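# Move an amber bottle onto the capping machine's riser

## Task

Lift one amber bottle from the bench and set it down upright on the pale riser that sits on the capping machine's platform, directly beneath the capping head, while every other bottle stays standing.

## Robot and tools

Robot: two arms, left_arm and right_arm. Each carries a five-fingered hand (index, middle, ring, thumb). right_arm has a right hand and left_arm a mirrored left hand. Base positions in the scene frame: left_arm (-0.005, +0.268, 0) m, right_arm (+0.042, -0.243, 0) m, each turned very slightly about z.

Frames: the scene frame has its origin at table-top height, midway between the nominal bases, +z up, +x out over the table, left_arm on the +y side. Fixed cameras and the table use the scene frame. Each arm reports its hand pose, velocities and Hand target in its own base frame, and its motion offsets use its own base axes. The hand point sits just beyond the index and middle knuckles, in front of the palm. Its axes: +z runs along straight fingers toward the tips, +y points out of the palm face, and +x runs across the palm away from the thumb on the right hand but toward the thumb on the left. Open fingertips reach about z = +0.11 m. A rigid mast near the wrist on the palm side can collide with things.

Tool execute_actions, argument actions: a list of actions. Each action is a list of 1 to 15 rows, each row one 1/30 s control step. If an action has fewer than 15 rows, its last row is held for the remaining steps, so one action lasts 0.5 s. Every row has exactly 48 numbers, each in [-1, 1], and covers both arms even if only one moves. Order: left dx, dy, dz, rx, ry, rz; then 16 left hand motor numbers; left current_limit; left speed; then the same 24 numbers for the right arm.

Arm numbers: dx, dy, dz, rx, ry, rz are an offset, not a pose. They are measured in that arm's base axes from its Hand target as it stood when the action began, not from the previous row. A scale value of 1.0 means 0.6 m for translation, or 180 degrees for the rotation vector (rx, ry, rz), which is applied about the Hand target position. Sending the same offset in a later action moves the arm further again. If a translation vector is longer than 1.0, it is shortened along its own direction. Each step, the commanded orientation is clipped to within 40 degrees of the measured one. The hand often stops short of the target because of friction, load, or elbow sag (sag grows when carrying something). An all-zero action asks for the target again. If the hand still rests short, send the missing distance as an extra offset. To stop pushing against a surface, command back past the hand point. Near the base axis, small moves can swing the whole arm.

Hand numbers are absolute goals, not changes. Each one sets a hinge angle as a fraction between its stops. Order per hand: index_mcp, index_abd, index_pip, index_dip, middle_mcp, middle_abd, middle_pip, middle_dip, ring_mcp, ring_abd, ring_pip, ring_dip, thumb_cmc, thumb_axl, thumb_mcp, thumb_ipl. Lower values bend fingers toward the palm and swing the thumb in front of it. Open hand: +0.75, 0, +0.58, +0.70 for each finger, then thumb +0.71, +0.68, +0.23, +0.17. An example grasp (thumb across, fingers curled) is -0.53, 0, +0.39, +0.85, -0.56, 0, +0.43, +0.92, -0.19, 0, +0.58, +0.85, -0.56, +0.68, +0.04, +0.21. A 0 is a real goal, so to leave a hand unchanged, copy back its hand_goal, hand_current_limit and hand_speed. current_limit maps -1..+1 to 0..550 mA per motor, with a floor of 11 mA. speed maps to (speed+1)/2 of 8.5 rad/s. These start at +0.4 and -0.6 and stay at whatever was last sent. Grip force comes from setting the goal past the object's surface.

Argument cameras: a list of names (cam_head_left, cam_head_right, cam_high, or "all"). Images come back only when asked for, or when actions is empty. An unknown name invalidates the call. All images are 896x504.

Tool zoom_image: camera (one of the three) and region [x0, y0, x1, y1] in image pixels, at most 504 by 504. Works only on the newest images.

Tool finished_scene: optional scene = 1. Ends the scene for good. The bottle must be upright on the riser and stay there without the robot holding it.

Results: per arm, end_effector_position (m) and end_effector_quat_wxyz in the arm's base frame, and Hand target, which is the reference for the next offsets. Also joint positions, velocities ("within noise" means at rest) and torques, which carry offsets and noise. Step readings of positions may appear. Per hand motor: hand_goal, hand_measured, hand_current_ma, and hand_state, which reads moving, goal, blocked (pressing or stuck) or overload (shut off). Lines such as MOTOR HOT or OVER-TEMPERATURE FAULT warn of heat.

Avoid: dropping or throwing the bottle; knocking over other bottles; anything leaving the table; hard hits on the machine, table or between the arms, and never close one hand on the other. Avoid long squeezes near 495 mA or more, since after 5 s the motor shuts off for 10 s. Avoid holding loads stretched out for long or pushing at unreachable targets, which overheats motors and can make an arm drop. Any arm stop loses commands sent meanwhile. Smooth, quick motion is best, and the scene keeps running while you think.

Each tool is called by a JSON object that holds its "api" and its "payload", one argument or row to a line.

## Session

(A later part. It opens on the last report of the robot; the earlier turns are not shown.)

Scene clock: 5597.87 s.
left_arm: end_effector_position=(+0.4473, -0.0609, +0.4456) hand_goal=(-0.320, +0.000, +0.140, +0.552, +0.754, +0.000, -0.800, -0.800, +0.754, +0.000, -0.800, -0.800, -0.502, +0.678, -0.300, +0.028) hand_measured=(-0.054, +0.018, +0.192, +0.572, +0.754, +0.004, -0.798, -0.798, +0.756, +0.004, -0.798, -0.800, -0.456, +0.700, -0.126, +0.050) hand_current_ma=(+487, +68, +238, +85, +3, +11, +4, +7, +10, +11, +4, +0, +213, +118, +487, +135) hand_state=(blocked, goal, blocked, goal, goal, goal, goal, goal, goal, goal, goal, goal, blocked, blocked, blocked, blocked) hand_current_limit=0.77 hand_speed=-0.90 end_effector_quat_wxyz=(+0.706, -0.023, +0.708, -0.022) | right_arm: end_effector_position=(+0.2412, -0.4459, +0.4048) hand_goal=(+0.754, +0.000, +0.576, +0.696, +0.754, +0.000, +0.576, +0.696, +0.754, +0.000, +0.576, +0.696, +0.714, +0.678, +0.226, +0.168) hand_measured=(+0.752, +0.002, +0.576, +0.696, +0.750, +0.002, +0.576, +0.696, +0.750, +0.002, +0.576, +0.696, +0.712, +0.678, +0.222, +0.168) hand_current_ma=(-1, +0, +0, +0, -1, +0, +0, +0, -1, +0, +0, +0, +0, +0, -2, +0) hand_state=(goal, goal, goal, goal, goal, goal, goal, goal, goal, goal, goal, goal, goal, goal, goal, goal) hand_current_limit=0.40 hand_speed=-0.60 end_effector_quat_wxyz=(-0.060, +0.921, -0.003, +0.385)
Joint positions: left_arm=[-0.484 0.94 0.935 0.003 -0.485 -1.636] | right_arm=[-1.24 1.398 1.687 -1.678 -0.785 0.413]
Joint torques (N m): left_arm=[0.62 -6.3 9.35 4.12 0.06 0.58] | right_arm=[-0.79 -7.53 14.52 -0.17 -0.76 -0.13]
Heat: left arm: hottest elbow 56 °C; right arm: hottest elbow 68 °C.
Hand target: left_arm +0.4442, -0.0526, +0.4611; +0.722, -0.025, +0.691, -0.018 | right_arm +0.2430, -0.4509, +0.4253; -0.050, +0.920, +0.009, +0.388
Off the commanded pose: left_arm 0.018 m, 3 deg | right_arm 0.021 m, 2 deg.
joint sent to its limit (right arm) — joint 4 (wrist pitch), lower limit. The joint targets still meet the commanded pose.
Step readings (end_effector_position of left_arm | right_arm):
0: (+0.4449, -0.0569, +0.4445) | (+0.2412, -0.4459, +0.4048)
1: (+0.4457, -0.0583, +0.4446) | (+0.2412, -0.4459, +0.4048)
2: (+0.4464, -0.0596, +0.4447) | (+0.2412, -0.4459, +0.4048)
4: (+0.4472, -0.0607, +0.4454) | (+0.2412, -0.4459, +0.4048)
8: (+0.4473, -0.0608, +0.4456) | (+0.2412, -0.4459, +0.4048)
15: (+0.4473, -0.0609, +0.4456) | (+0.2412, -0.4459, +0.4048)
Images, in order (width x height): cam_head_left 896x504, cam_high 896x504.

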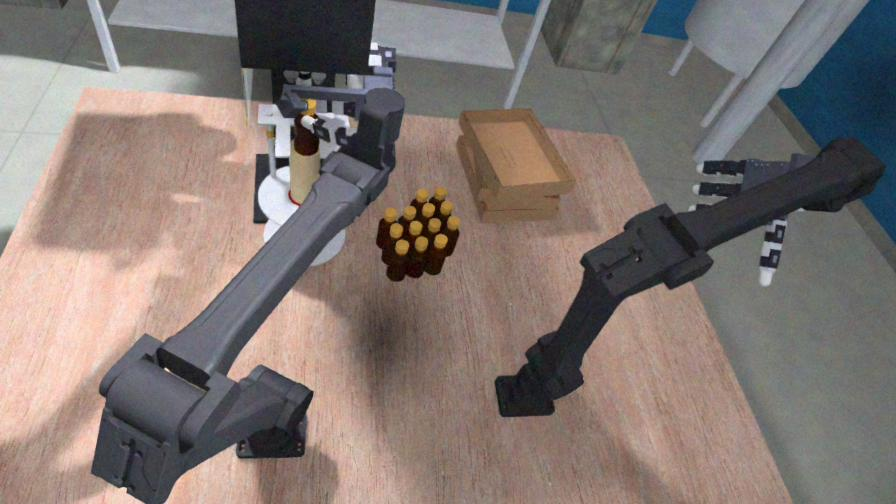

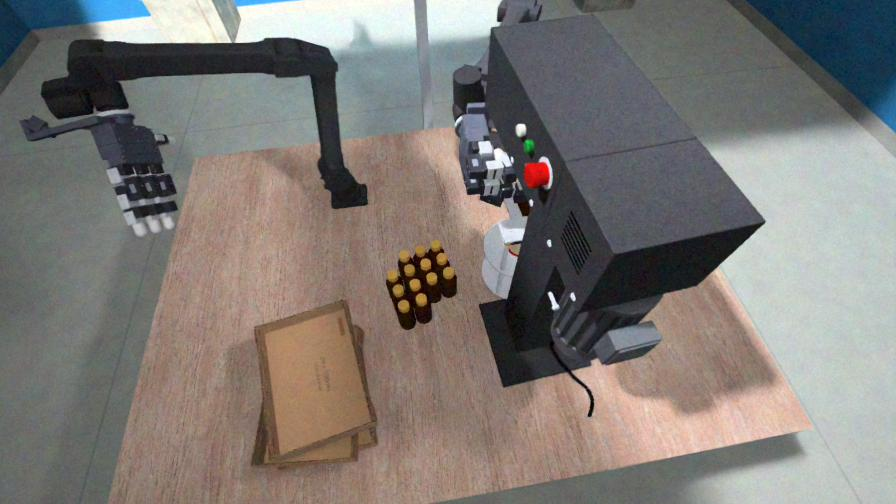

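{"api": "execute_actions", "payload": {
  "actions": [
    [[0.004,0.0073,0.0,0,0,0,-0.32,0,0.139,0.551,0.754,0,-0.8,-0.8,0.754,0,-0.8,-0.8,-0.503,0.678,-0.3,0.027,0.77,-0.9,0,0,0,0,0,0,0.754,0,0.576,0.696,0.754,0,0.576,0.696,0.754,0,0.576,0.696,0.714,0.678,0.226,0.168,0.4,-0.6]],
    [[0.0042,-0.0005,0.002,0,0,-0.005,-0.32,0,0.139,0.551,0.754,0,-0.8,-0.8,0.754,0,-0.8,-0.8,-0.503,0.678,-0.3,0.027,0.77,-0.9,0,0,0,0,0,0,0.754,0,0.576,0.696,0.754,0,0.576,0.696,0.754,0,0.576,0.696,0.714,0.678,0.226,0.168,0.4,-0.6]]
  ],
  "cameras": ["cam_head_left", "cam_high"]
}}

{"api": "zoom_image", "payload": {
  "camera": "cam_head_left",
  "region": [260, 90, 340, 170]
}}

{"api": "zoom_image", "payload": {
  "camera": "cam_high",
  "region": [480, 150, 560, 230]
}}

Scene clock: 5616.37 s.
left_arm: end_effector_position=(+0.4519, -0.0577, +0.4458) hand_goal=(-0.320, +0.000, +0.140, +0.552, +0.754, +0.000, -0.800, -0.800, +0.754, +0.000, -0.800, -0.800, -0.502, +0.678, -0.300, +0.028) hand_measured=(-0.054, +0.018, +0.192, +0.572, +0.754, +0.004, -0.798, -0.798, +0.756, +0.004, -0.798, -0.800, -0.456, +0.700, -0.126, +0.050) hand_current_ma=(+487, +69, +238, +85, +2, +11, +4, +7, +7, +11, +4, +0, +213, +118, +487, +135) hand_state=(blocked, goal, blocked, goal, goal, goal, goal, goal, goal, goal, goal, goal, blocked, blocked, blocked, blocked) hand_current_limit=0.77 hand_speed=-0.90 end_effector_quat_wxyz=(+0.706, -0.017, +0.708, -0.029) | right_arm: end_effector_position=(+0.2412, -0.4459, +0.4048) hand_goal=(+0.754, +0.000, +0.576, +0.696, +0.754, +0.000, +0.576, +0.696, +0.754, +0.000, +0.576, +0.696, +0.714, +0.678, +0.226, +0.168) hand_measured=(+0.752, +0.002, +0.576, +0.696, +0.750, +0.002, +0.576, +0.696, +0.750, +0.002, +0.576, +0.696, +0.712, +0.678, +0.222, +0.168) hand_current_ma=(-1, +0, +0, +0, -1, +0, +0, +0, -1, +0, +0, +0, +0, +0, -2, +0) hand_state=(goal, goal, goal, goal, goal, goal, goal, goal, goal, goal, goal, goal, goal, goal, goal, goal) hand_current_limit=0.40 hand_speed=-0.60 end_effector_quat_wxyz=(-0.060, +0.921, -0.003, +0.385)
Joint positions: left_arm=[-0.461 0.94 0.935 0.003 -0.444 -1.636] | right_arm=[-1.24 1.398 1.687 -1.678 -0.785 0.413]
Joint torques (N m): left_arm=[0.85 -6.36 9.62 3.96 0.04 0.56] | right_arm=[-0.79 -7.59 14.52 -0.18 -0.76 -0.13]
Heat: left arm: hottest elbow 57 °C; right arm: hottest elbow 68 °C.
Hand target: left_arm +0.4491, -0.0483, +0.4624; +0.722, -0.020, +0.691, -0.024 | right_arm +0.2430, -0.4509, +0.4253; -0.050, +0.920, +0.009, +0.388
Off the commanded pose: left_arm 0.019 m, 3 deg | right_arm 0.021 m, 2 deg.
joint sent to its limit (right arm) — joint 4 (wrist pitch), lower limit. The joint targets still meet the commanded pose.
Step readings (end_effector_position of left_arm | right_arm):
0: (+0.4473, -0.0609, +0.4456) | (+0.2412, -0.4459, +0.4048)
1: (+0.4478, -0.0609, +0.4456) | (+0.2412, -0.4459, +0.4048)
2: (+0.4485, -0.0609, +0.4456) | (+0.2412, -0.4459, +0.4048)
4: (+0.4492, -0.0590, +0.4456) | (+0.2412, -0.4459, +0.4048)
8: (+0.4495, -0.0568, +0.4456) | (+0.2412, -0.4459, +0.4048)
15: (+0.4496, -0.0567, +0.4456) | (+0.2412, -0.4459, +0.4048)
16: (+0.4503, -0.0579, +0.4456) | (+0.2412, -0.4459, +0.4048)
17: (+0.4511, -0.0583, +0.4458) | (+0.2412, -0.4459, +0.4048)
19: (+0.4518, -0.0581, +0.4458) | (+0.2412, -0.4459, +0.4048)
23: (+0.4519, -0.0577, +0.4458) | (+0.2412, -0.4459, +0.4048)
30: (+0.4519, -0.0577, +0.4458) | (+0.2412, -0.4459, +0.4048)
Images, in order (width x height): cam_head_left 896x504, cam_high 896x504.

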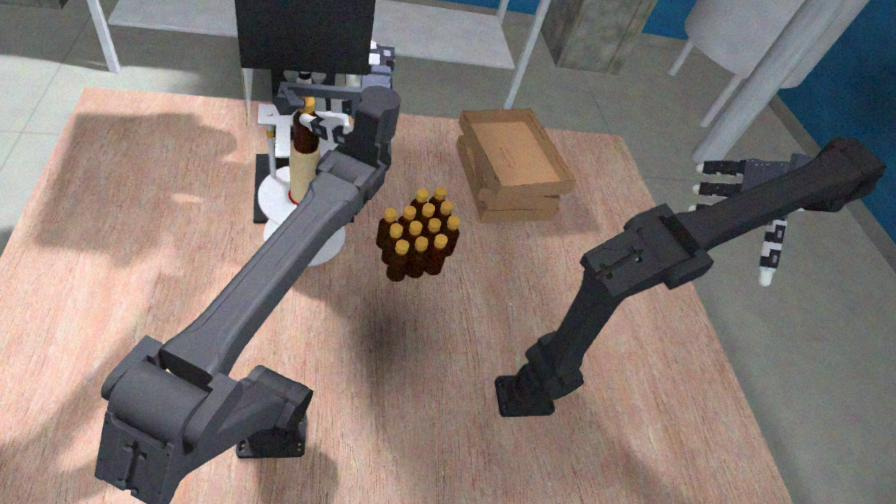

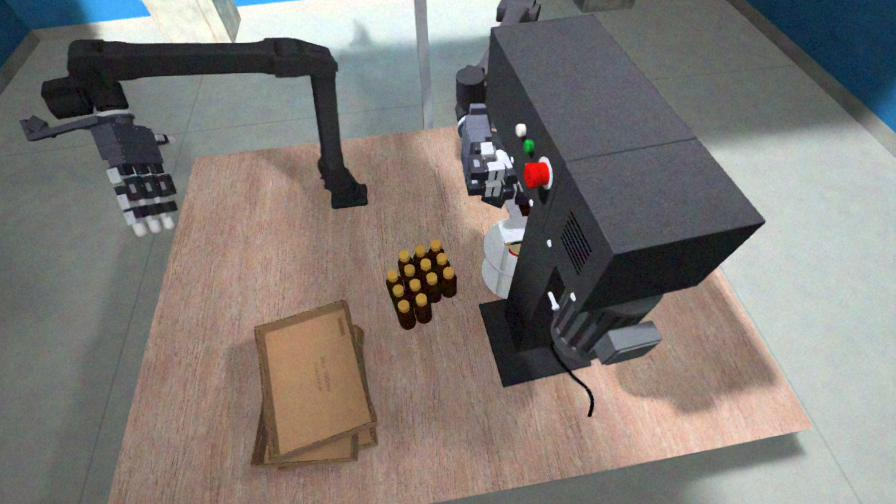

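Scaled by 6.300 from the camera's 896x504 image, which has a finer 1280x720 frame.

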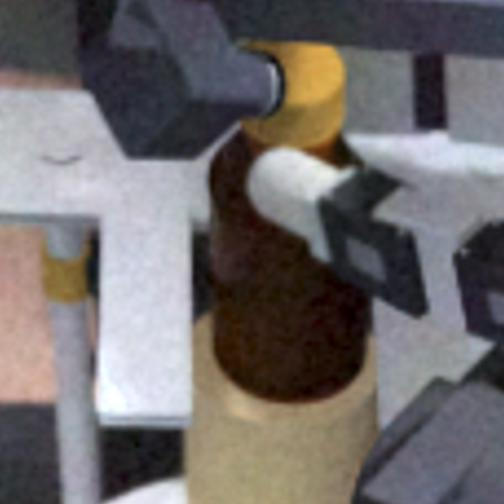

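Scaled by 6.300 from the camera's 896x504 image, which has a finer 1280x720 frame.

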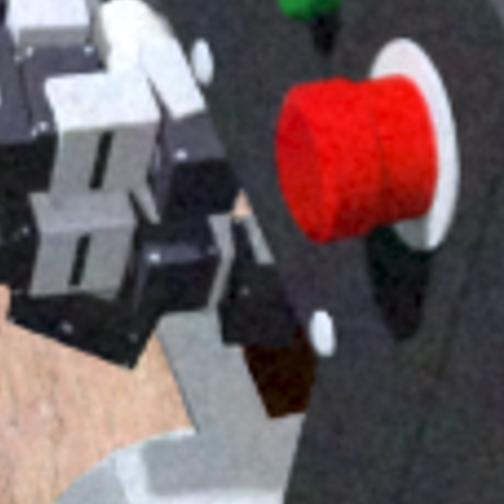

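{"api": "execute_actions", "payload": {
  "actions": [
    [[0.0055,0.0045,0.0,0,0,-0.003,-0.32,0,0.139,0.551,0.754,0,-0.8,-0.8,0.754,0,-0.8,-0.8,-0.503,0.678,-0.3,0.027,0.77,-0.9,0,0,0,0,0,0,0.754,0,0.576,0.696,0.754,0,0.576,0.696,0.754,0,0.576,0.696,0.714,0.678,0.226,0.168,0.4,-0.6]],
    [[0.0046,0.001,0.0,0,0,-0.004,-0.32,0,0.139,0.551,0.754,0,-0.8,-0.8,0.754,0,-0.8,-0.8,-0.503,0.678,-0.3,0.027,0.77,-0.9,0,0,0,0,0,0,0.754,0,0.576,0.696,0.754,0,0.576,0.696,0.754,0,0.576,0.696,0.714,0.678,0.226,0.168,0.4,-0.6]]
  ],
  "cameras": ["cam_head_left", "cam_high"]
}}

{"api": "zoom_image", "payload": {
  "camera": "cam_head_left",
  "region": [260, 90, 340, 170]
}}

{"api": "zoom_image", "payload": {
  "camera": "cam_high",
  "region": [480, 150, 560, 230]
}}

Scene clock: 5635.60 s.
left_arm: end_effector_position=(+0.4573, -0.0538, +0.4458) hand_goal=(-0.320, +0.000, +0.140, +0.552, +0.754, +0.000, -0.800, -0.800, +0.754, +0.000, -0.800, -0.800, -0.502, +0.678, -0.300, +0.028) hand_measured=(-0.054, +0.018, +0.192, +0.572, +0.754, +0.004, -0.798, -0.798, +0.756, +0.004, -0.798, -0.800, -0.456, +0.700, -0.126, +0.050) hand_current_ma=(+487, +70, +238, +85, +0, +11, +4, +7, +4, +11, +4, +0, +208, +117, +487, +135) hand_state=(blocked, goal, blocked, goal, goal, goal, goal, goal, goal, goal, goal, goal, blocked, blocked, blocked, blocked) hand_current_limit=0.77 hand_speed=-0.90 end_effector_quat_wxyz=(+0.705, -0.009, +0.708, -0.036) | right_arm: end_effector_position=(+0.2412, -0.4459, +0.4048) hand_goal=(+0.754, +0.000, +0.576, +0.696, +0.754, +0.000, +0.576, +0.696, +0.754, +0.000, +0.576, +0.696, +0.714, +0.678, +0.226, +0.168) hand_measured=(+0.752, +0.002, +0.576, +0.696, +0.750, +0.002, +0.576, +0.696, +0.750, +0.002, +0.576, +0.696, +0.712, +0.678, +0.222, +0.168) hand_current_ma=(-1, +0, +0, +0, -1, +0, +0, +0, -1, +0, +0, +0, +0, +0, -2, +0) hand_state=(goal, goal, goal, goal, goal, goal, goal, goal, goal, goal, goal, goal, goal, goal, goal, goal) hand_current_limit=0.40 hand_speed=-0.60 end_effector_quat_wxyz=(-0.060, +0.921, -0.003, +0.385)
Joint positions: left_arm=[-0.433 0.94 0.935 0.003 -0.395 -1.636] | right_arm=[-1.24 1.398 1.687 -1.678 -0.785 0.413]
Joint torques (N m): left_arm=[0.91 -6.24 9.77 4 0.08 0.54] | right_arm=[-0.79 -7.53 14.52 -0.17 -0.76 -0.13]
Heat: left arm: hottest elbow 58 °C; right arm: hottest elbow 68 °C.
Hand target: left_arm +0.4552, -0.0450, +0.4623; +0.722, -0.012, +0.691, -0.032 | right_arm +0.2430, -0.4509, +0.4253; -0.050, +0.920, +0.009, +0.388
Off the commanded pose: left_arm 0.019 m, 3 deg | right_arm 0.021 m, 2 deg.
joint sent to its limit (right arm) — joint 4 (wrist pitch), lower limit. The joint targets still meet the commanded pose.
Step readings (end_effector_position of left_arm | right_arm):
0: (+0.4519, -0.0577, +0.4458) | (+0.2412, -0.4459, +0.4048)
1: (+0.4527, -0.0586, +0.4458) | (+0.2412, -0.4459, +0.4048)
2: (+0.4537, -0.0589, +0.4458) | (+0.2412, -0.4459, +0.4048)
4: (+0.4546, -0.0572, +0.4458) | (+0.2412, -0.4459, +0.4048)
8: (+0.4549, -0.0542, +0.4458) | (+0.2412, -0.4459, +0.4048)
15: (+0.4549, -0.0543, +0.4458) | (+0.2412, -0.4459, +0.4048)
16: (+0.4556, -0.0552, +0.4458) | (+0.2412, -0.4459, +0.4048)
17: (+0.4564, -0.0553, +0.4458) | (+0.2412, -0.4459, +0.4048)
19: (+0.4571, -0.0549, +0.4458) | (+0.2412, -0.4459, +0.4048)
23: (+0.4573, -0.0538, +0.4458) | (+0.2412, -0.4459, +0.4048)
30: (+0.4573, -0.0538, +0.4458) | (+0.2412, -0.4459, +0.4048)
Images, in order (width x height): cam_head_left 896x504, cam_high 896x504.

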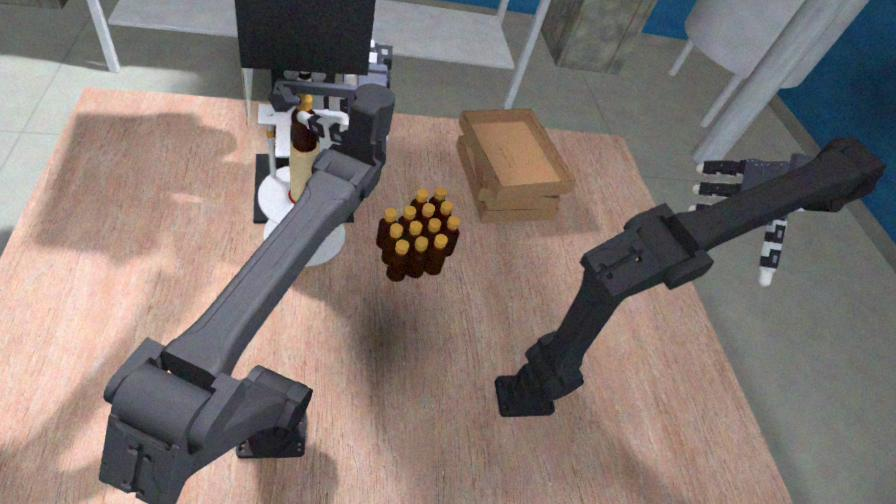

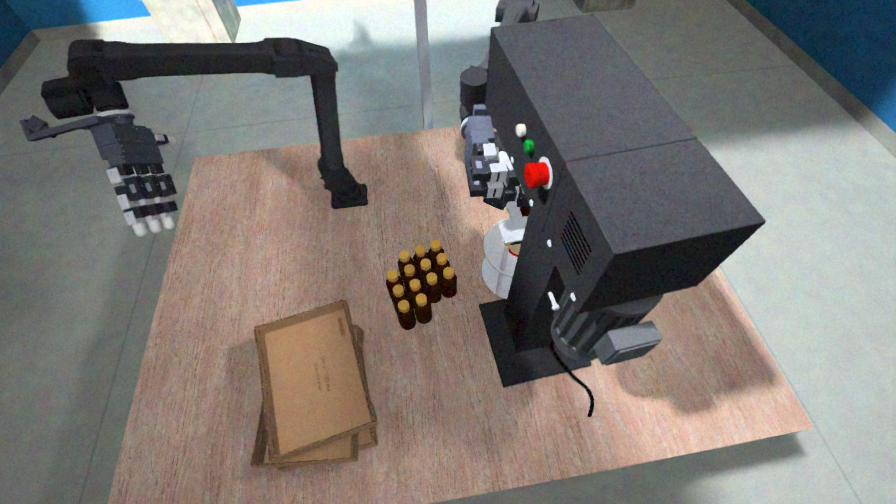

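Scaled by 6.300 from the camera's 896x504 image, which has a finer 1280x720 frame.

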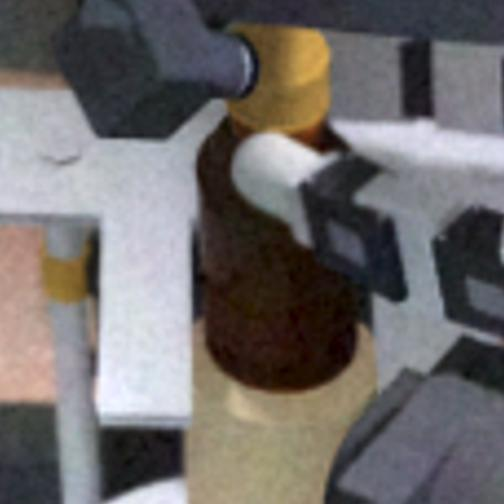

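Scaled by 6.300 from the camera's 896x504 image, which has a finer 1280x720 frame.

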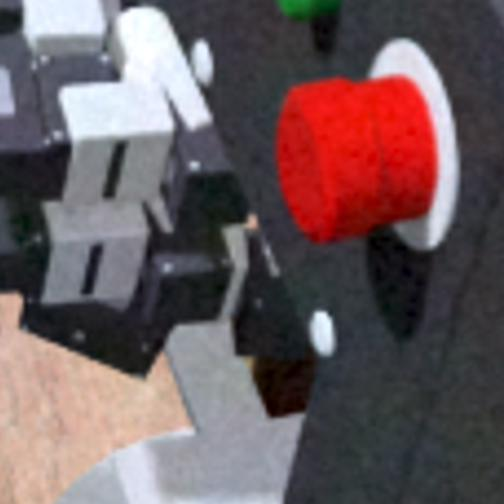

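{"api": "execute_actions", "payload": {
  "actions": [
    [[0,0,-0.0067,0,0.002,0,-0.32,0,0.139,0.551,0.754,0,-0.8,-0.8,0.754,0,-0.8,-0.8,-0.503,0.678,-0.3,0.027,0.77,-0.9,0,0,0,0,0,0,0.754,0,0.576,0.696,0.754,0,0.576,0.696,0.754,0,0.576,0.696,0.714,0.678,0.226,0.168,0.4,-0.6]],
    [[0,0,-0.0067,0,0.002,0,-0.32,0,0.139,0.551,0.754,0,-0.8,-0.8,0.754,0,-0.8,-0.8,-0.503,0.678,-0.3,0.027,0.77,-0.9,0,0,0,0,0,0,0.754,0,0.576,0.696,0.754,0,0.576,0.696,0.754,0,0.576,0.696,0.714,0.678,0.226,0.168,0.4,-0.6]]
  ],
  "cameras": ["cam_head_left", "cam_high"]
}}

{"api": "zoom_image", "payload": {
  "camera": "cam_head_left",
  "region": [260, 90, 340, 170]
}}

{"api": "zoom_image", "payload": {
  "camera": "cam_high",
  "region": [480, 150, 560, 230]
}}

Scene clock: 5650.50 s.
left_arm: end_effector_position=(+0.4573, -0.0540, +0.4451) hand_goal=(-0.320, +0.000, +0.140, +0.552, +0.754, +0.000, -0.800, -0.800, +0.754, +0.000, -0.800, -0.800, -0.502, +0.678, -0.300, +0.028) hand_measured=(-0.054, +0.018, +0.192, +0.572, +0.754, +0.004, -0.798, -0.798, +0.756, +0.004, -0.798, -0.800, -0.458, +0.700, -0.126, +0.050) hand_current_ma=(+487, +68, +238, +85, +0, +11, +4, +7, +4, +11, +4, +0, +203, +114, +487, +135) hand_state=(blocked, goal, blocked, goal, goal, goal, goal, goal, goal, goal, goal, goal, blocked, blocked, blocked, blocked) hand_current_limit=0.77 hand_speed=-0.90 end_effector_quat_wxyz=(+0.705, -0.009, +0.708, -0.037) | right_arm: end_effector_position=(+0.2412, -0.4459, +0.4048) hand_goal=(+0.754, +0.000, +0.576, +0.696, +0.754, +0.000, +0.576, +0.696, +0.754, +0.000, +0.576, +0.696, +0.714, +0.678, +0.226, +0.168) hand_measured=(+0.752, +0.002, +0.576, +0.696, +0.750, +0.002, +0.576, +0.696, +0.750, +0.002, +0.576, +0.696, +0.712, +0.678, +0.222, +0.168) hand_current_ma=(-1, +0, +0, +0, -1, +0, +0, +0, -1, +0, +0, +0, +0, +0, -2, +0) hand_state=(goal, goal, goal, goal, goal, goal, goal, goal, goal, goal, goal, goal, goal, goal, goal, goal) hand_current_limit=0.40 hand_speed=-0.60 end_effector_quat_wxyz=(-0.060, +0.921, -0.003, +0.385)
Joint positions: left_arm=[-0.433 0.94 0.934 0.003 -0.394 -1.636] | right_arm=[-1.24 1.398 1.687 -1.678 -0.785 0.413]
Joint torques (N m): left_arm=[0.91 -6.12 8.92 3.95 0.06 0.48] | right_arm=[-0.79 -7.53 14.5 -0.17 -0.76 -0.13]
Heat: left arm: hottest elbow 58 °C; right arm: hottest elbow 68 °C.
Hand target: left_arm +0.4552, -0.0450, +0.4541; +0.718, -0.012, +0.696, -0.031 | right_arm +0.2430, -0.4509, +0.4253; -0.050, +0.920, +0.009, +0.388
Off the commanded pose: left_arm 0.013 m, 2 deg | right_arm 0.021 m, 2 deg.
joint sent to its limit (right arm) — joint 4 (wrist pitch), lower limit. The joint targets still meet the commanded pose.
Step readings (end_effector_position of left_arm | right_arm):
0: (+0.4573, -0.0538, +0.4458) | (+0.2412, -0.4459, +0.4048)
1: (+0.4573, -0.0538, +0.4458) | (+0.2412, -0.4459, +0.4048)
2: (+0.4573, -0.0538, +0.4458) | (+0.2412, -0.4459, +0.4048)
4: (+0.4573, -0.0538, +0.4458) | (+0.2412, -0.4459, +0.4048)
8: (+0.4573, -0.0538, +0.4458) | (+0.2412, -0.4459, +0.4048)
15: (+0.4573, -0.0538, +0.4458) | (+0.2412, -0.4459, +0.4048)
16: (+0.4573, -0.0538, +0.4453) | (+0.2412, -0.4459, +0.4048)
17: (+0.4573, -0.0539, +0.4451) | (+0.2412, -0.4459, +0.4048)
19: (+0.4573, -0.0540, +0.4451) | (+0.2412, -0.4459, +0.4048)
23: (+0.4573, -0.0540, +0.4451) | (+0.2412, -0.4459, +0.4048)
30: (+0.4573, -0.0540, +0.4451) | (+0.2412, -0.4459, +0.4048)
Images, in order (width x height): cam_head_left 896x504, cam_high 896x504.

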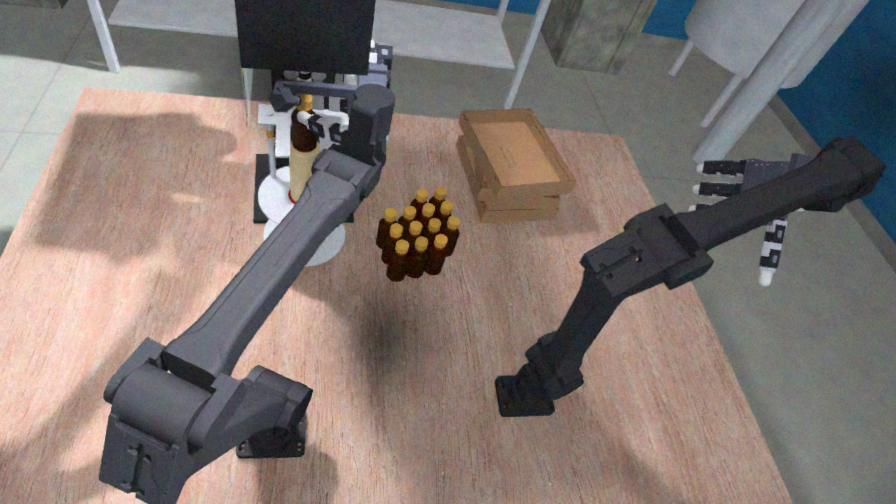

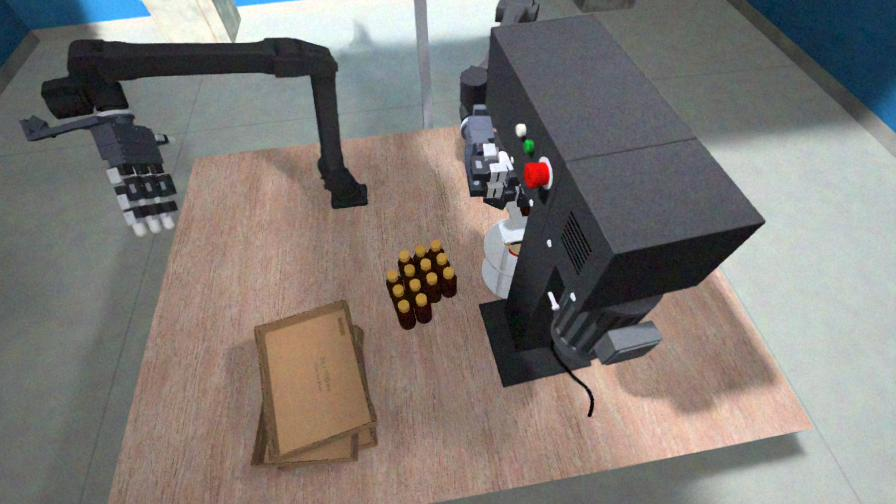

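Scaled by 6.300 from the camera's 896x504 image, which has a finer 1280x720 frame.

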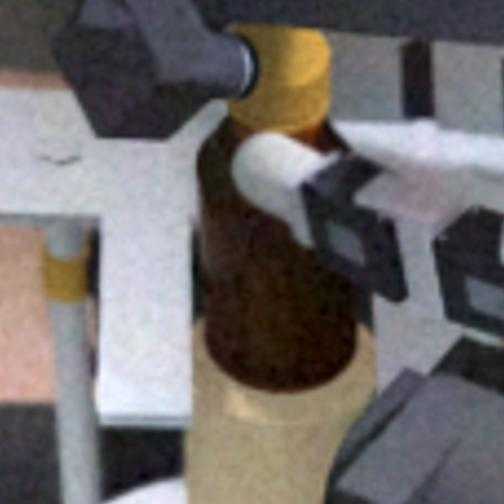

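Scaled by 6.300 from the camera's 896x504 image, which has a finer 1280x720 frame.

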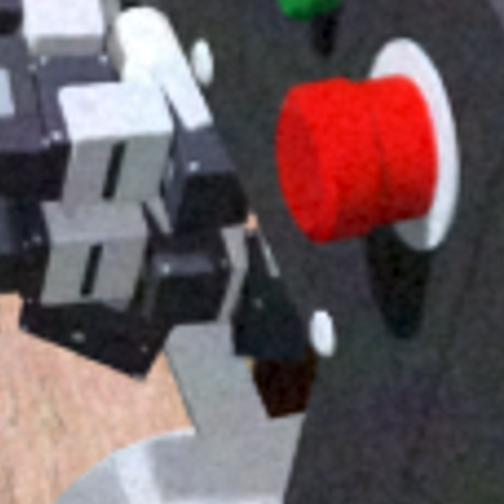

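{"api": "execute_actions", "payload": {
  "actions": [
    [[0,0,-0.0067,0,0.001,0,-0.32,0,0.139,0.551,0.754,0,-0.8,-0.8,0.754,0,-0.8,-0.8,-0.503,0.678,-0.3,0.027,0.77,-0.9,0,0,0,0,0,0,0.754,0,0.576,0.696,0.754,0,0.576,0.696,0.754,0,0.576,0.696,0.714,0.678,0.226,0.168,0.4,-0.6]]
  ],
  "cameras": ["cam_head_left", "cam_head_right"]
}}

{"api": "zoom_image", "payload": {
  "camera": "cam_head_left",
  "region": [260, 90, 340, 170]
}}

{"api": "zoom_image", "payload": {
  "camera": "cam_head_right",
  "region": [260, 80, 340, 160]
}}

Scene clock: 5677.33 s.
left_arm: end_effector_position=(+0.4575, -0.0541, +0.4443) hand_goal=(-0.320, +0.000, +0.140, +0.552, +0.754, +0.000, -0.800, -0.800, +0.754, +0.000, -0.800, -0.800, -0.502, +0.678, -0.300, +0.028) hand_measured=(-0.054, +0.010, +0.192, +0.572, +0.754, +0.004, -0.798, -0.798, +0.756, +0.004, -0.798, -0.800, -0.462, +0.698, -0.126, +0.050) hand_current_ma=(+487, +38, +238, +85, +0, +11, +4, +7, +4, +11, +4, +0, +181, +102, +487, +135) hand_state=(blocked, goal, blocked, goal, goal, goal, goal, goal, goal, goal, goal, goal, blocked, goal, blocked, blocked) hand_current_limit=0.77 hand_speed=-0.90 end_effector_quat_wxyz=(+0.707, -0.009, +0.707, -0.038) | right_arm: end_effector_position=(+0.2412, -0.4459, +0.4048) hand_goal=(+0.754, +0.000, +0.576, +0.696, +0.754, +0.000, +0.576, +0.696, +0.754, +0.000, +0.576, +0.696, +0.714, +0.678, +0.226, +0.168) hand_measured=(+0.752, +0.002, +0.576, +0.696, +0.750, +0.002, +0.576, +0.696, +0.750, +0.002, +0.576, +0.696, +0.712, +0.678, +0.222, +0.168) hand_current_ma=(-1, +0, +0, +0, -1, +0, +0, +0, -1, +0, +0, +0, +0, +0, -2, +0) hand_state=(goal, goal, goal, goal, goal, goal, goal, goal, goal, goal, goal, goal, goal, goal, goal, goal) hand_current_limit=0.40 hand_speed=-0.60 end_effector_quat_wxyz=(-0.060, +0.921, -0.003, +0.385)
Joint positions: left_arm=[-0.433 0.94 0.929 0.012 -0.393 -1.636] | right_arm=[-1.24 1.398 1.687 -1.678 -0.785 0.413]
Joint torques (N m): left_arm=[0.85 -6.01 8.72 3.74 0.04 0.46] | right_arm=[-0.73 -7.59 14.5 -0.18 -0.76 -0.13]
Heat: left arm: hottest elbow 59 °C; right arm: hottest elbow 68 °C.
Hand target: left_arm +0.4553, -0.0450, +0.4502; +0.717, -0.012, +0.697, -0.031 | right_arm +0.2430, -0.4509, +0.4253; -0.050, +0.920, +0.009, +0.388
Off the commanded pose: left_arm 0.011 m, 2 deg | right_arm 0.021 m, 2 deg.
joint sent to its limit (right arm) — joint 4 (wrist pitch), lower limit. The joint targets still meet the commanded pose.
Step readings (end_effector_position of left_arm | right_arm):
0: (+0.4573, -0.0540, +0.4451) | (+0.2412, -0.4459, +0.4048)
1: (+0.4573, -0.0540, +0.4450) | (+0.2412, -0.4459, +0.4048)
2: (+0.4574, -0.0540, +0.4447) | (+0.2412, -0.4459, +0.4048)
4: (+0.4574, -0.0541, +0.4443) | (+0.2412, -0.4459, +0.4048)
8: (+0.4575, -0.0541, +0.4443) | (+0.2412, -0.4459, +0.4048)
15: (+0.4575, -0.0541, +0.4443) | (+0.2412, -0.4459, +0.4048)
Images, in order (width x height): cam_head_left 896x504, cam_head_right 896x504.

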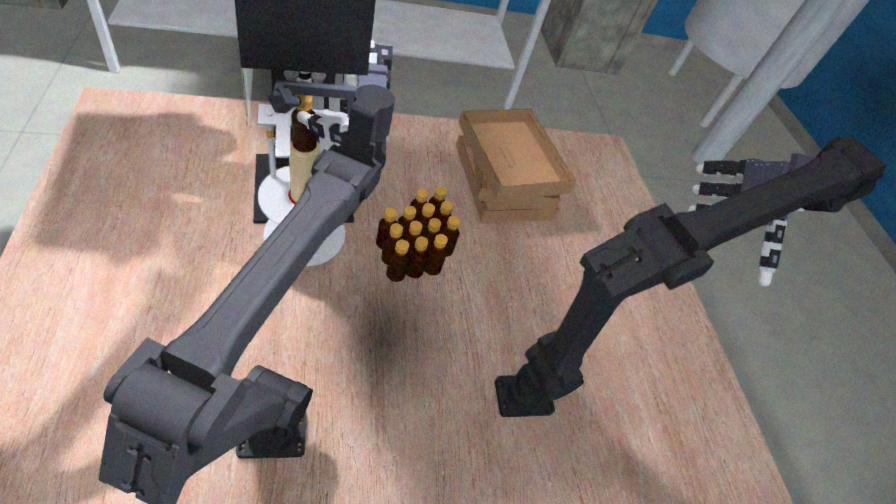

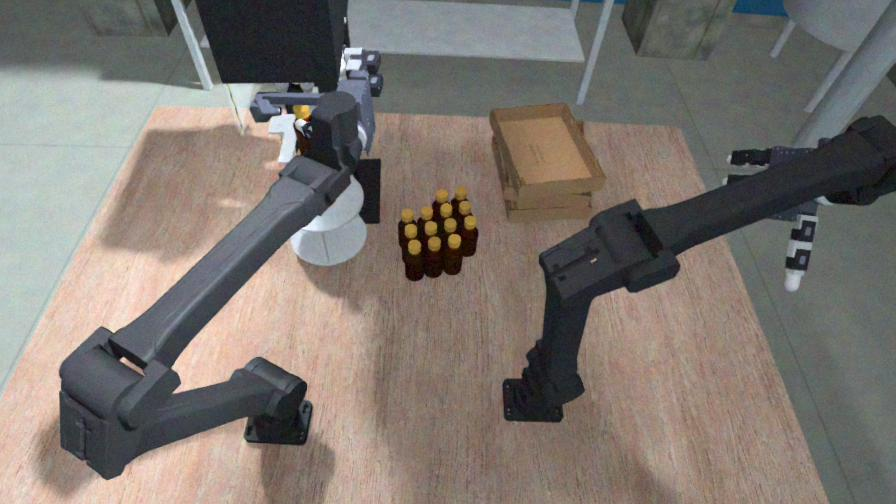

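Scaled by 6.300 from the camera's 896x504 image, which has a finer 1280x720 frame.

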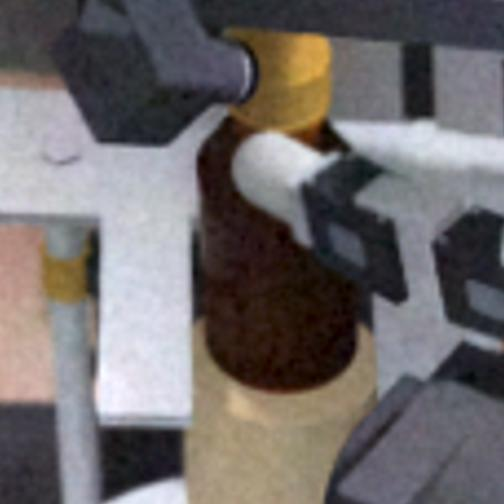

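Scaled by 6.300 from the camera's 896x504 image, which has a finer 1280x720 frame.

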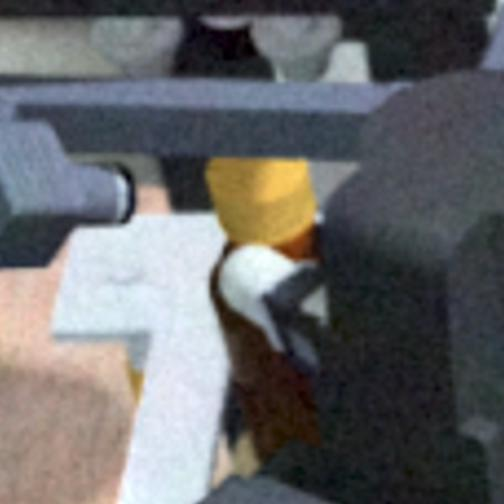

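{"api": "execute_actions", "payload": {
  "actions": [
    [[0,0,-0.0067,0,0.001,0,-0.32,0,0.139,0.551,0.754,0,-0.8,-0.8,0.754,0,-0.8,-0.8,-0.503,0.678,-0.3,0.027,0.77,-0.9,0,0,0,0,0,0,0.754,0,0.576,0.696,0.754,0,0.576,0.696,0.754,0,0.576,0.696,0.714,0.678,0.226,0.168,0.4,-0.6]],
    [[0,0,-0.005,0,0.001,0,-0.32,0,0.139,0.551,0.754,0,-0.8,-0.8,0.754,0,-0.8,-0.8,-0.503,0.678,-0.3,0.027,0.77,-0.9,0,0,0,0,0,0,0.754,0,0.576,0.696,0.754,0,0.576,0.696,0.754,0,0.576,0.696,0.714,0.678,0.226,0.168,0.4,-0.6]]
  ],
  "cameras": ["cam_head_left", "cam_head_right"]
}}

{"api": "zoom_image", "payload": {
  "camera": "cam_head_left",
  "region": [260, 90, 340, 170]
}}

{"api": "zoom_image", "payload": {
  "camera": "cam_head_right",
  "region": [260, 80, 340, 160]
}}

Scene clock: 5691.03 s.
left_arm: end_effector_position=(+0.4570, -0.0542, +0.4431) hand_goal=(-0.320, +0.000, +0.140, +0.552, +0.754, +0.000, -0.800, -0.800, +0.754, +0.000, -0.800, -0.800, -0.502, +0.678, -0.300, +0.028) hand_measured=(-0.054, +0.000, +0.192, +0.572, +0.754, +0.004, -0.798, -0.798, +0.756, +0.004, -0.798, -0.800, -0.470, +0.694, -0.126, +0.050) hand_current_ma=(+487, -1, +238, +86, +0, +11, +4, +7, +4, +11, +4, +0, +148, +81, +487, +135) hand_state=(blocked, goal, blocked, blocked, goal, goal, goal, goal, goal, goal, goal, goal, blocked, goal, blocked, blocked) hand_current_limit=0.77 hand_speed=-0.90 end_effector_quat_wxyz=(+0.709, -0.009, +0.704, -0.039) | right_arm: end_effector_position=(+0.2412, -0.4459, +0.4048) hand_goal=(+0.754, +0.000, +0.576, +0.696, +0.754, +0.000, +0.576, +0.696, +0.754, +0.000, +0.576, +0.696, +0.714, +0.678, +0.226, +0.168) hand_measured=(+0.752, +0.002, +0.576, +0.696, +0.750, +0.002, +0.576, +0.696, +0.750, +0.002, +0.576, +0.696, +0.712, +0.678, +0.222, +0.168) hand_current_ma=(-1, +0, +0, +0, -1, +0, +0, +0, -1, +0, +0, +0, +0, +0, -2, +0) hand_state=(goal, goal, goal, goal, goal, goal, goal, goal, goal, goal, goal, goal, goal, goal, goal, goal) hand_current_limit=0.40 hand_speed=-0.60 end_effector_quat_wxyz=(-0.060, +0.921, -0.003, +0.385)
Joint positions: left_arm=[-0.433 0.938 0.921 0.026 -0.391 -1.636] | right_arm=[-1.24 1.398 1.687 -1.678 -0.785 0.413]
Joint torques (N m): left_arm=[0.91 -5.83 8.31 3.47 0.01 0.43] | right_arm=[-0.79 -7.53 14.5 -0.18 -0.76 -0.13]
Heat: left arm: hottest elbow 58 °C; right arm: hottest elbow 68 °C.
Hand target: left_arm +0.4552, -0.0451, +0.4432; +0.714, -0.012, +0.699, -0.031 | right_arm +0.2430, -0.4509, +0.4253; -0.050, +0.920, +0.009, +0.388
Off the commanded pose: left_arm 0.009 m, 1 deg | right_arm 0.021 m, 2 deg.
joint sent to its limit (right arm) — joint 4 (wrist pitch), lower limit. The joint targets still meet the commanded pose.
Step readings (end_effector_position of left_arm | right_arm):
0: (+0.4575, -0.0541, +0.4443) | (+0.2412, -0.4459, +0.4048)
1: (+0.4574, -0.0540, +0.4441) | (+0.2412, -0.4459, +0.4048)
2: (+0.4573, -0.0541, +0.4440) | (+0.2412, -0.4459, +0.4048)
4: (+0.4573, -0.0542, +0.4434) | (+0.2412, -0.4459, +0.4048)
8: (+0.4573, -0.0542, +0.4435) | (+0.2412, -0.4459, +0.4048)
15: (+0.4573, -0.0542, +0.4435) | (+0.2412, -0.4459, +0.4048)
16: (+0.4573, -0.0542, +0.4432) | (+0.2412, -0.4459, +0.4048)
17: (+0.4572, -0.0542, +0.4430) | (+0.2412, -0.4459, +0.4048)
19: (+0.4571, -0.0542, +0.4430) | (+0.2412, -0.4459, +0.4048)
23: (+0.4570, -0.0542, +0.4431) | (+0.2412, -0.4459, +0.4048)
30: (+0.4570, -0.0542, +0.4431) | (+0.2412, -0.4459, +0.4048)
Images, in order (width x height): cam_head_left 896x504, cam_head_right 896x504.

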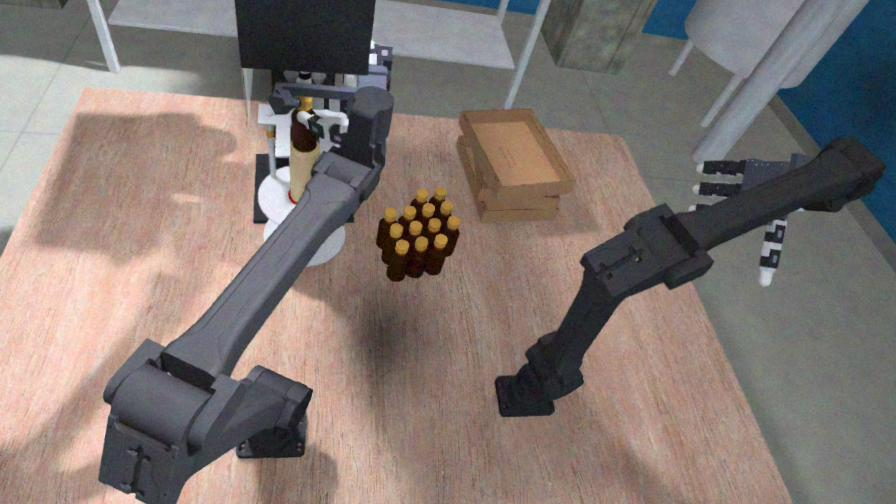

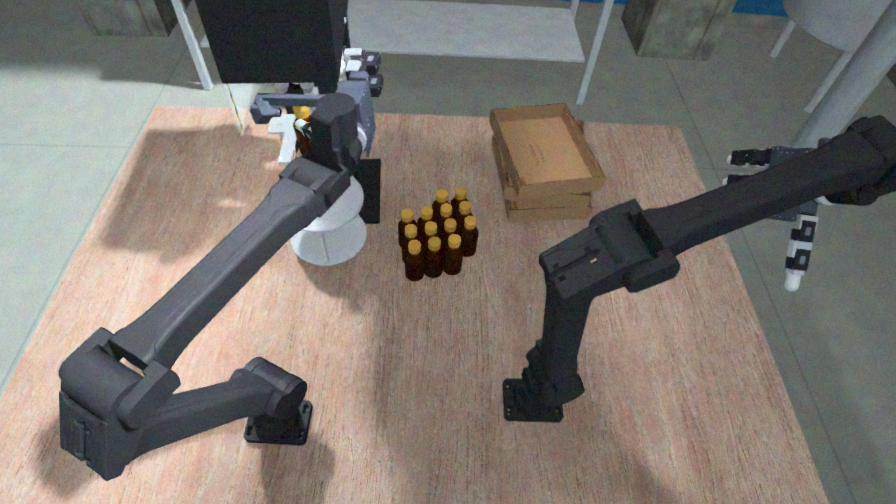

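Scaled by 6.300 from the camera's 896x504 image, which has a finer 1280x720 frame.

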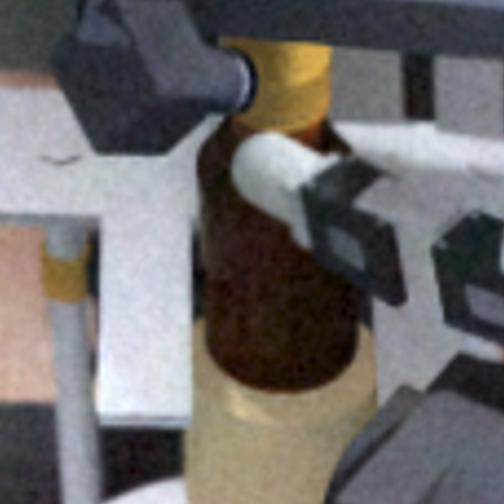

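Scaled by 6.300 from the camera's 896x504 image, which has a finer 1280x720 frame.

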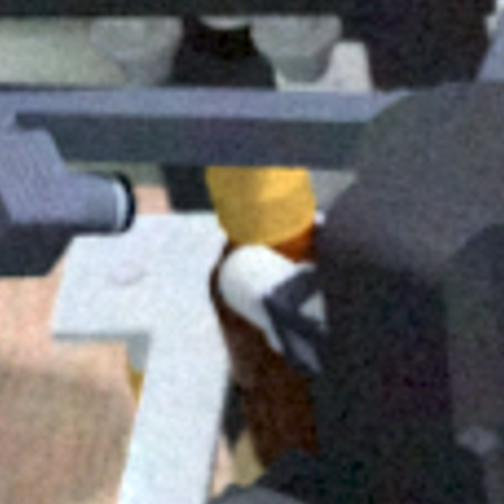

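{"api": "execute_actions", "payload": {
  "actions": [
    [[0,0,0.0117,0,-0.0048,0,-0.32,0,0.139,0.551,0.754,0,-0.8,-0.8,0.754,0,-0.8,-0.8,-0.503,0.678,-0.3,0.027,0.77,-0.9,0,0,0,0,0,0,0.754,0,0.576,0.696,0.754,0,0.576,0.696,0.754,0,0.576,0.696,0.714,0.678,0.226,0.168,0.4,-0.6]],
    [[0,0,0.0117,0,-0.0048,0,-0.10,0,0.139,0.551,0.754,0,-0.8,-0.8,0.754,0,-0.8,-0.8,-0.503,0.678,-0.16,0.027,0.77,-0.94,0,0,0,0,0,0,0.754,0,0.576,0.696,0.754,0,0.576,0.696,0.754,0,0.576,0.696,0.714,0.678,0.226,0.168,0.4,-0.6]]
  ],
  "cameras": ["cam_head_left", "cam_head_right"]
}}

{"api": "zoom_image", "payload": {
  "camera": "cam_head_left",
  "region": [260, 90, 340, 170]
}}

{"api": "zoom_image", "payload": {
  "camera": "cam_head_right",
  "region": [260, 80, 340, 160]
}}

Scene clock: 5717.47 s.
left_arm: end_effector_position=(+0.4571, -0.0542, +0.4439) hand_goal=(-0.100, +0.000, +0.140, +0.552, +0.754, +0.000, -0.800, -0.800, +0.754, +0.000, -0.800, -0.800, -0.502, +0.678, -0.160, +0.028) hand_measured=(-0.048, +0.006, +0.192, +0.572, +0.754, +0.004, -0.798, -0.798, +0.756, +0.004, -0.798, -0.800, -0.470, +0.694, -0.126, +0.050) hand_current_ma=(+249, +19, +238, +86, +0, +11, +4, +7, +4, +11, +4, +0, +148, +81, +200, +135) hand_state=(blocked, goal, blocked, blocked, goal, goal, goal, goal, goal, goal, goal, goal, blocked, goal, blocked, blocked) hand_current_limit=0.77 hand_speed=-0.94 end_effector_quat_wxyz=(+0.710, -0.010, +0.703, -0.040) | right_arm: end_effector_position=(+0.2412, -0.4459, +0.4048) hand_goal=(+0.754, +0.000, +0.576, +0.696, +0.754, +0.000, +0.576, +0.696, +0.754, +0.000, +0.576, +0.696, +0.714, +0.678, +0.226, +0.168) hand_measured=(+0.752, +0.002, +0.576, +0.696, +0.750, +0.002, +0.576, +0.696, +0.750, +0.002, +0.576, +0.696, +0.712, +0.678, +0.222, +0.168) hand_current_ma=(-1, +0, +0, +0, -1, +0, +0, +0, -1, +0, +0, +0, +0, +0, -2, +0) hand_state=(goal, goal, goal, goal, goal, goal, goal, goal, goal, goal, goal, goal, goal, goal, goal, goal) hand_current_limit=0.40 hand_speed=-0.60 end_effector_quat_wxyz=(-0.060, +0.921, -0.003, +0.385)
Joint positions: left_arm=[-0.433 0.938 0.921 0.03 -0.391 -1.635] | right_arm=[-1.24 1.398 1.687 -1.678 -0.785 0.413]
Joint torques (N m): left_arm=[0.85 -6.12 9.43 3.95 -0.04 0.56] | right_arm=[-0.73 -7.53 14.52 -0.17 -0.77 -0.13]
Heat: left arm: hottest elbow 56 °C; right arm: hottest elbow 68 °C.
Hand target: left_arm +0.4552, -0.0451, +0.4572; +0.725, -0.012, +0.688, -0.032 | right_arm +0.2430, -0.4509, +0.4253; -0.050, +0.920, +0.009, +0.388
Off the commanded pose: left_arm 0.016 m, 3 deg | right_arm 0.021 m, 2 deg.
joint sent to its limit (right arm) — joint 4 (wrist pitch), lower limit. The joint targets still meet the commanded pose.
Step readings (end_effector_position of left_arm | right_arm):
0: (+0.4570, -0.0542, +0.4431) | (+0.2412, -0.4459, +0.4048)
1: (+0.4571, -0.0542, +0.4433) | (+0.2412, -0.4459, +0.4048)
2: (+0.4571, -0.0542, +0.4434) | (+0.2412, -0.4459, +0.4048)
4: (+0.4571, -0.0542, +0.4435) | (+0.2412, -0.4459, +0.4048)
8: (+0.4571, -0.0542, +0.4435) | (+0.2412, -0.4459, +0.4048)
15: (+0.4571, -0.0542, +0.4435) | (+0.2412, -0.4459, +0.4048)
16: (+0.4571, -0.0542, +0.4437) | (+0.2412, -0.4459, +0.4048)
17: (+0.4571, -0.0542, +0.4439) | (+0.2412, -0.4459, +0.4048)
19: (+0.4571, -0.0542, +0.4439) | (+0.2412, -0.4459, +0.4048)
23: (+0.4571, -0.0542, +0.4439) | (+0.2412, -0.4459, +0.4048)
30: (+0.4571, -0.0542, +0.4439) | (+0.2412, -0.4459, +0.4048)
Images, in order (width x height): cam_head_left 896x504, cam_head_right 896x504.

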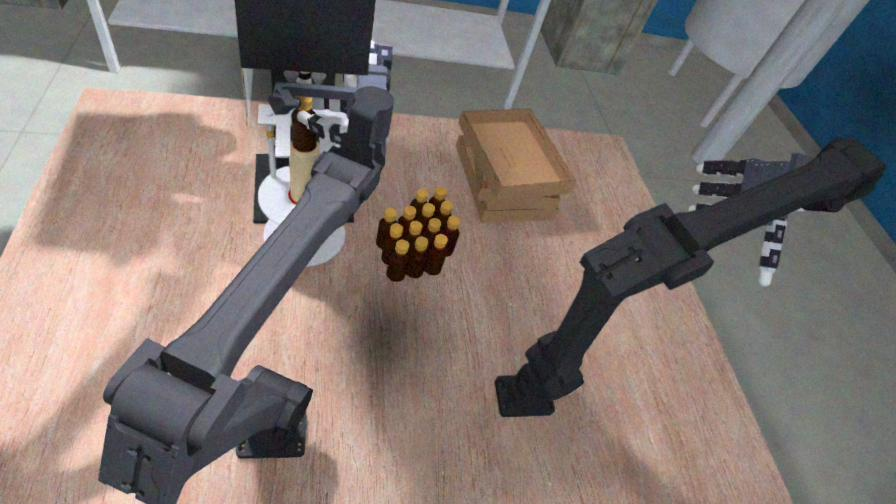

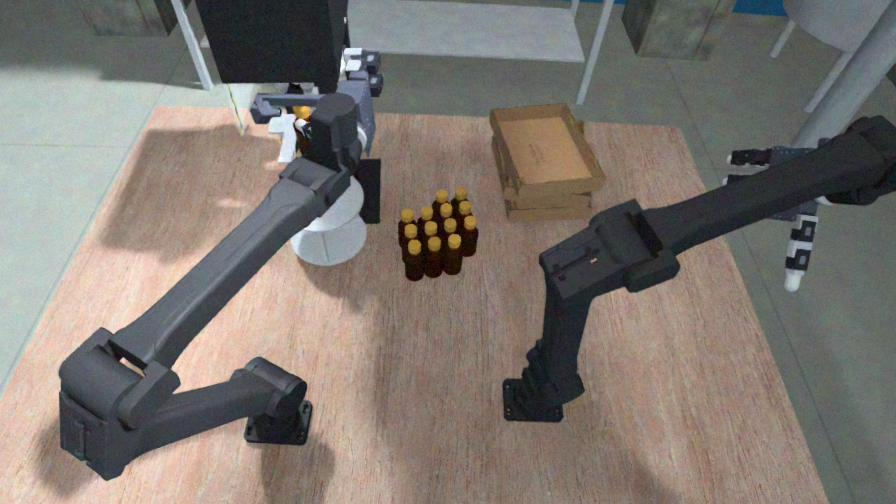

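Scaled by 6.300 from the camera's 896x504 image, which has a finer 1280x720 frame.

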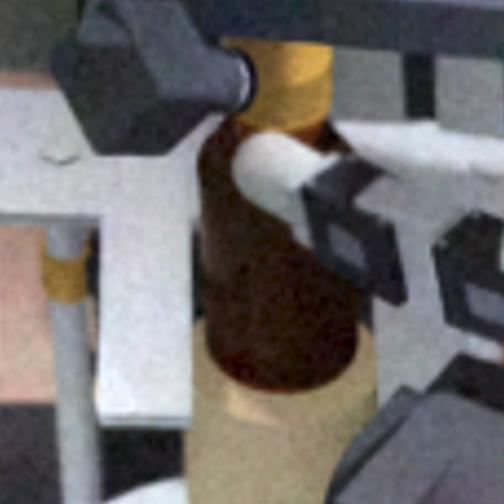

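Scaled by 6.300 from the camera's 896x504 image, which has a finer 1280x720 frame.

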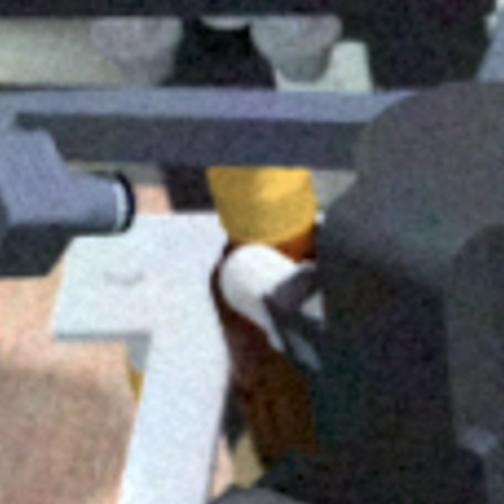

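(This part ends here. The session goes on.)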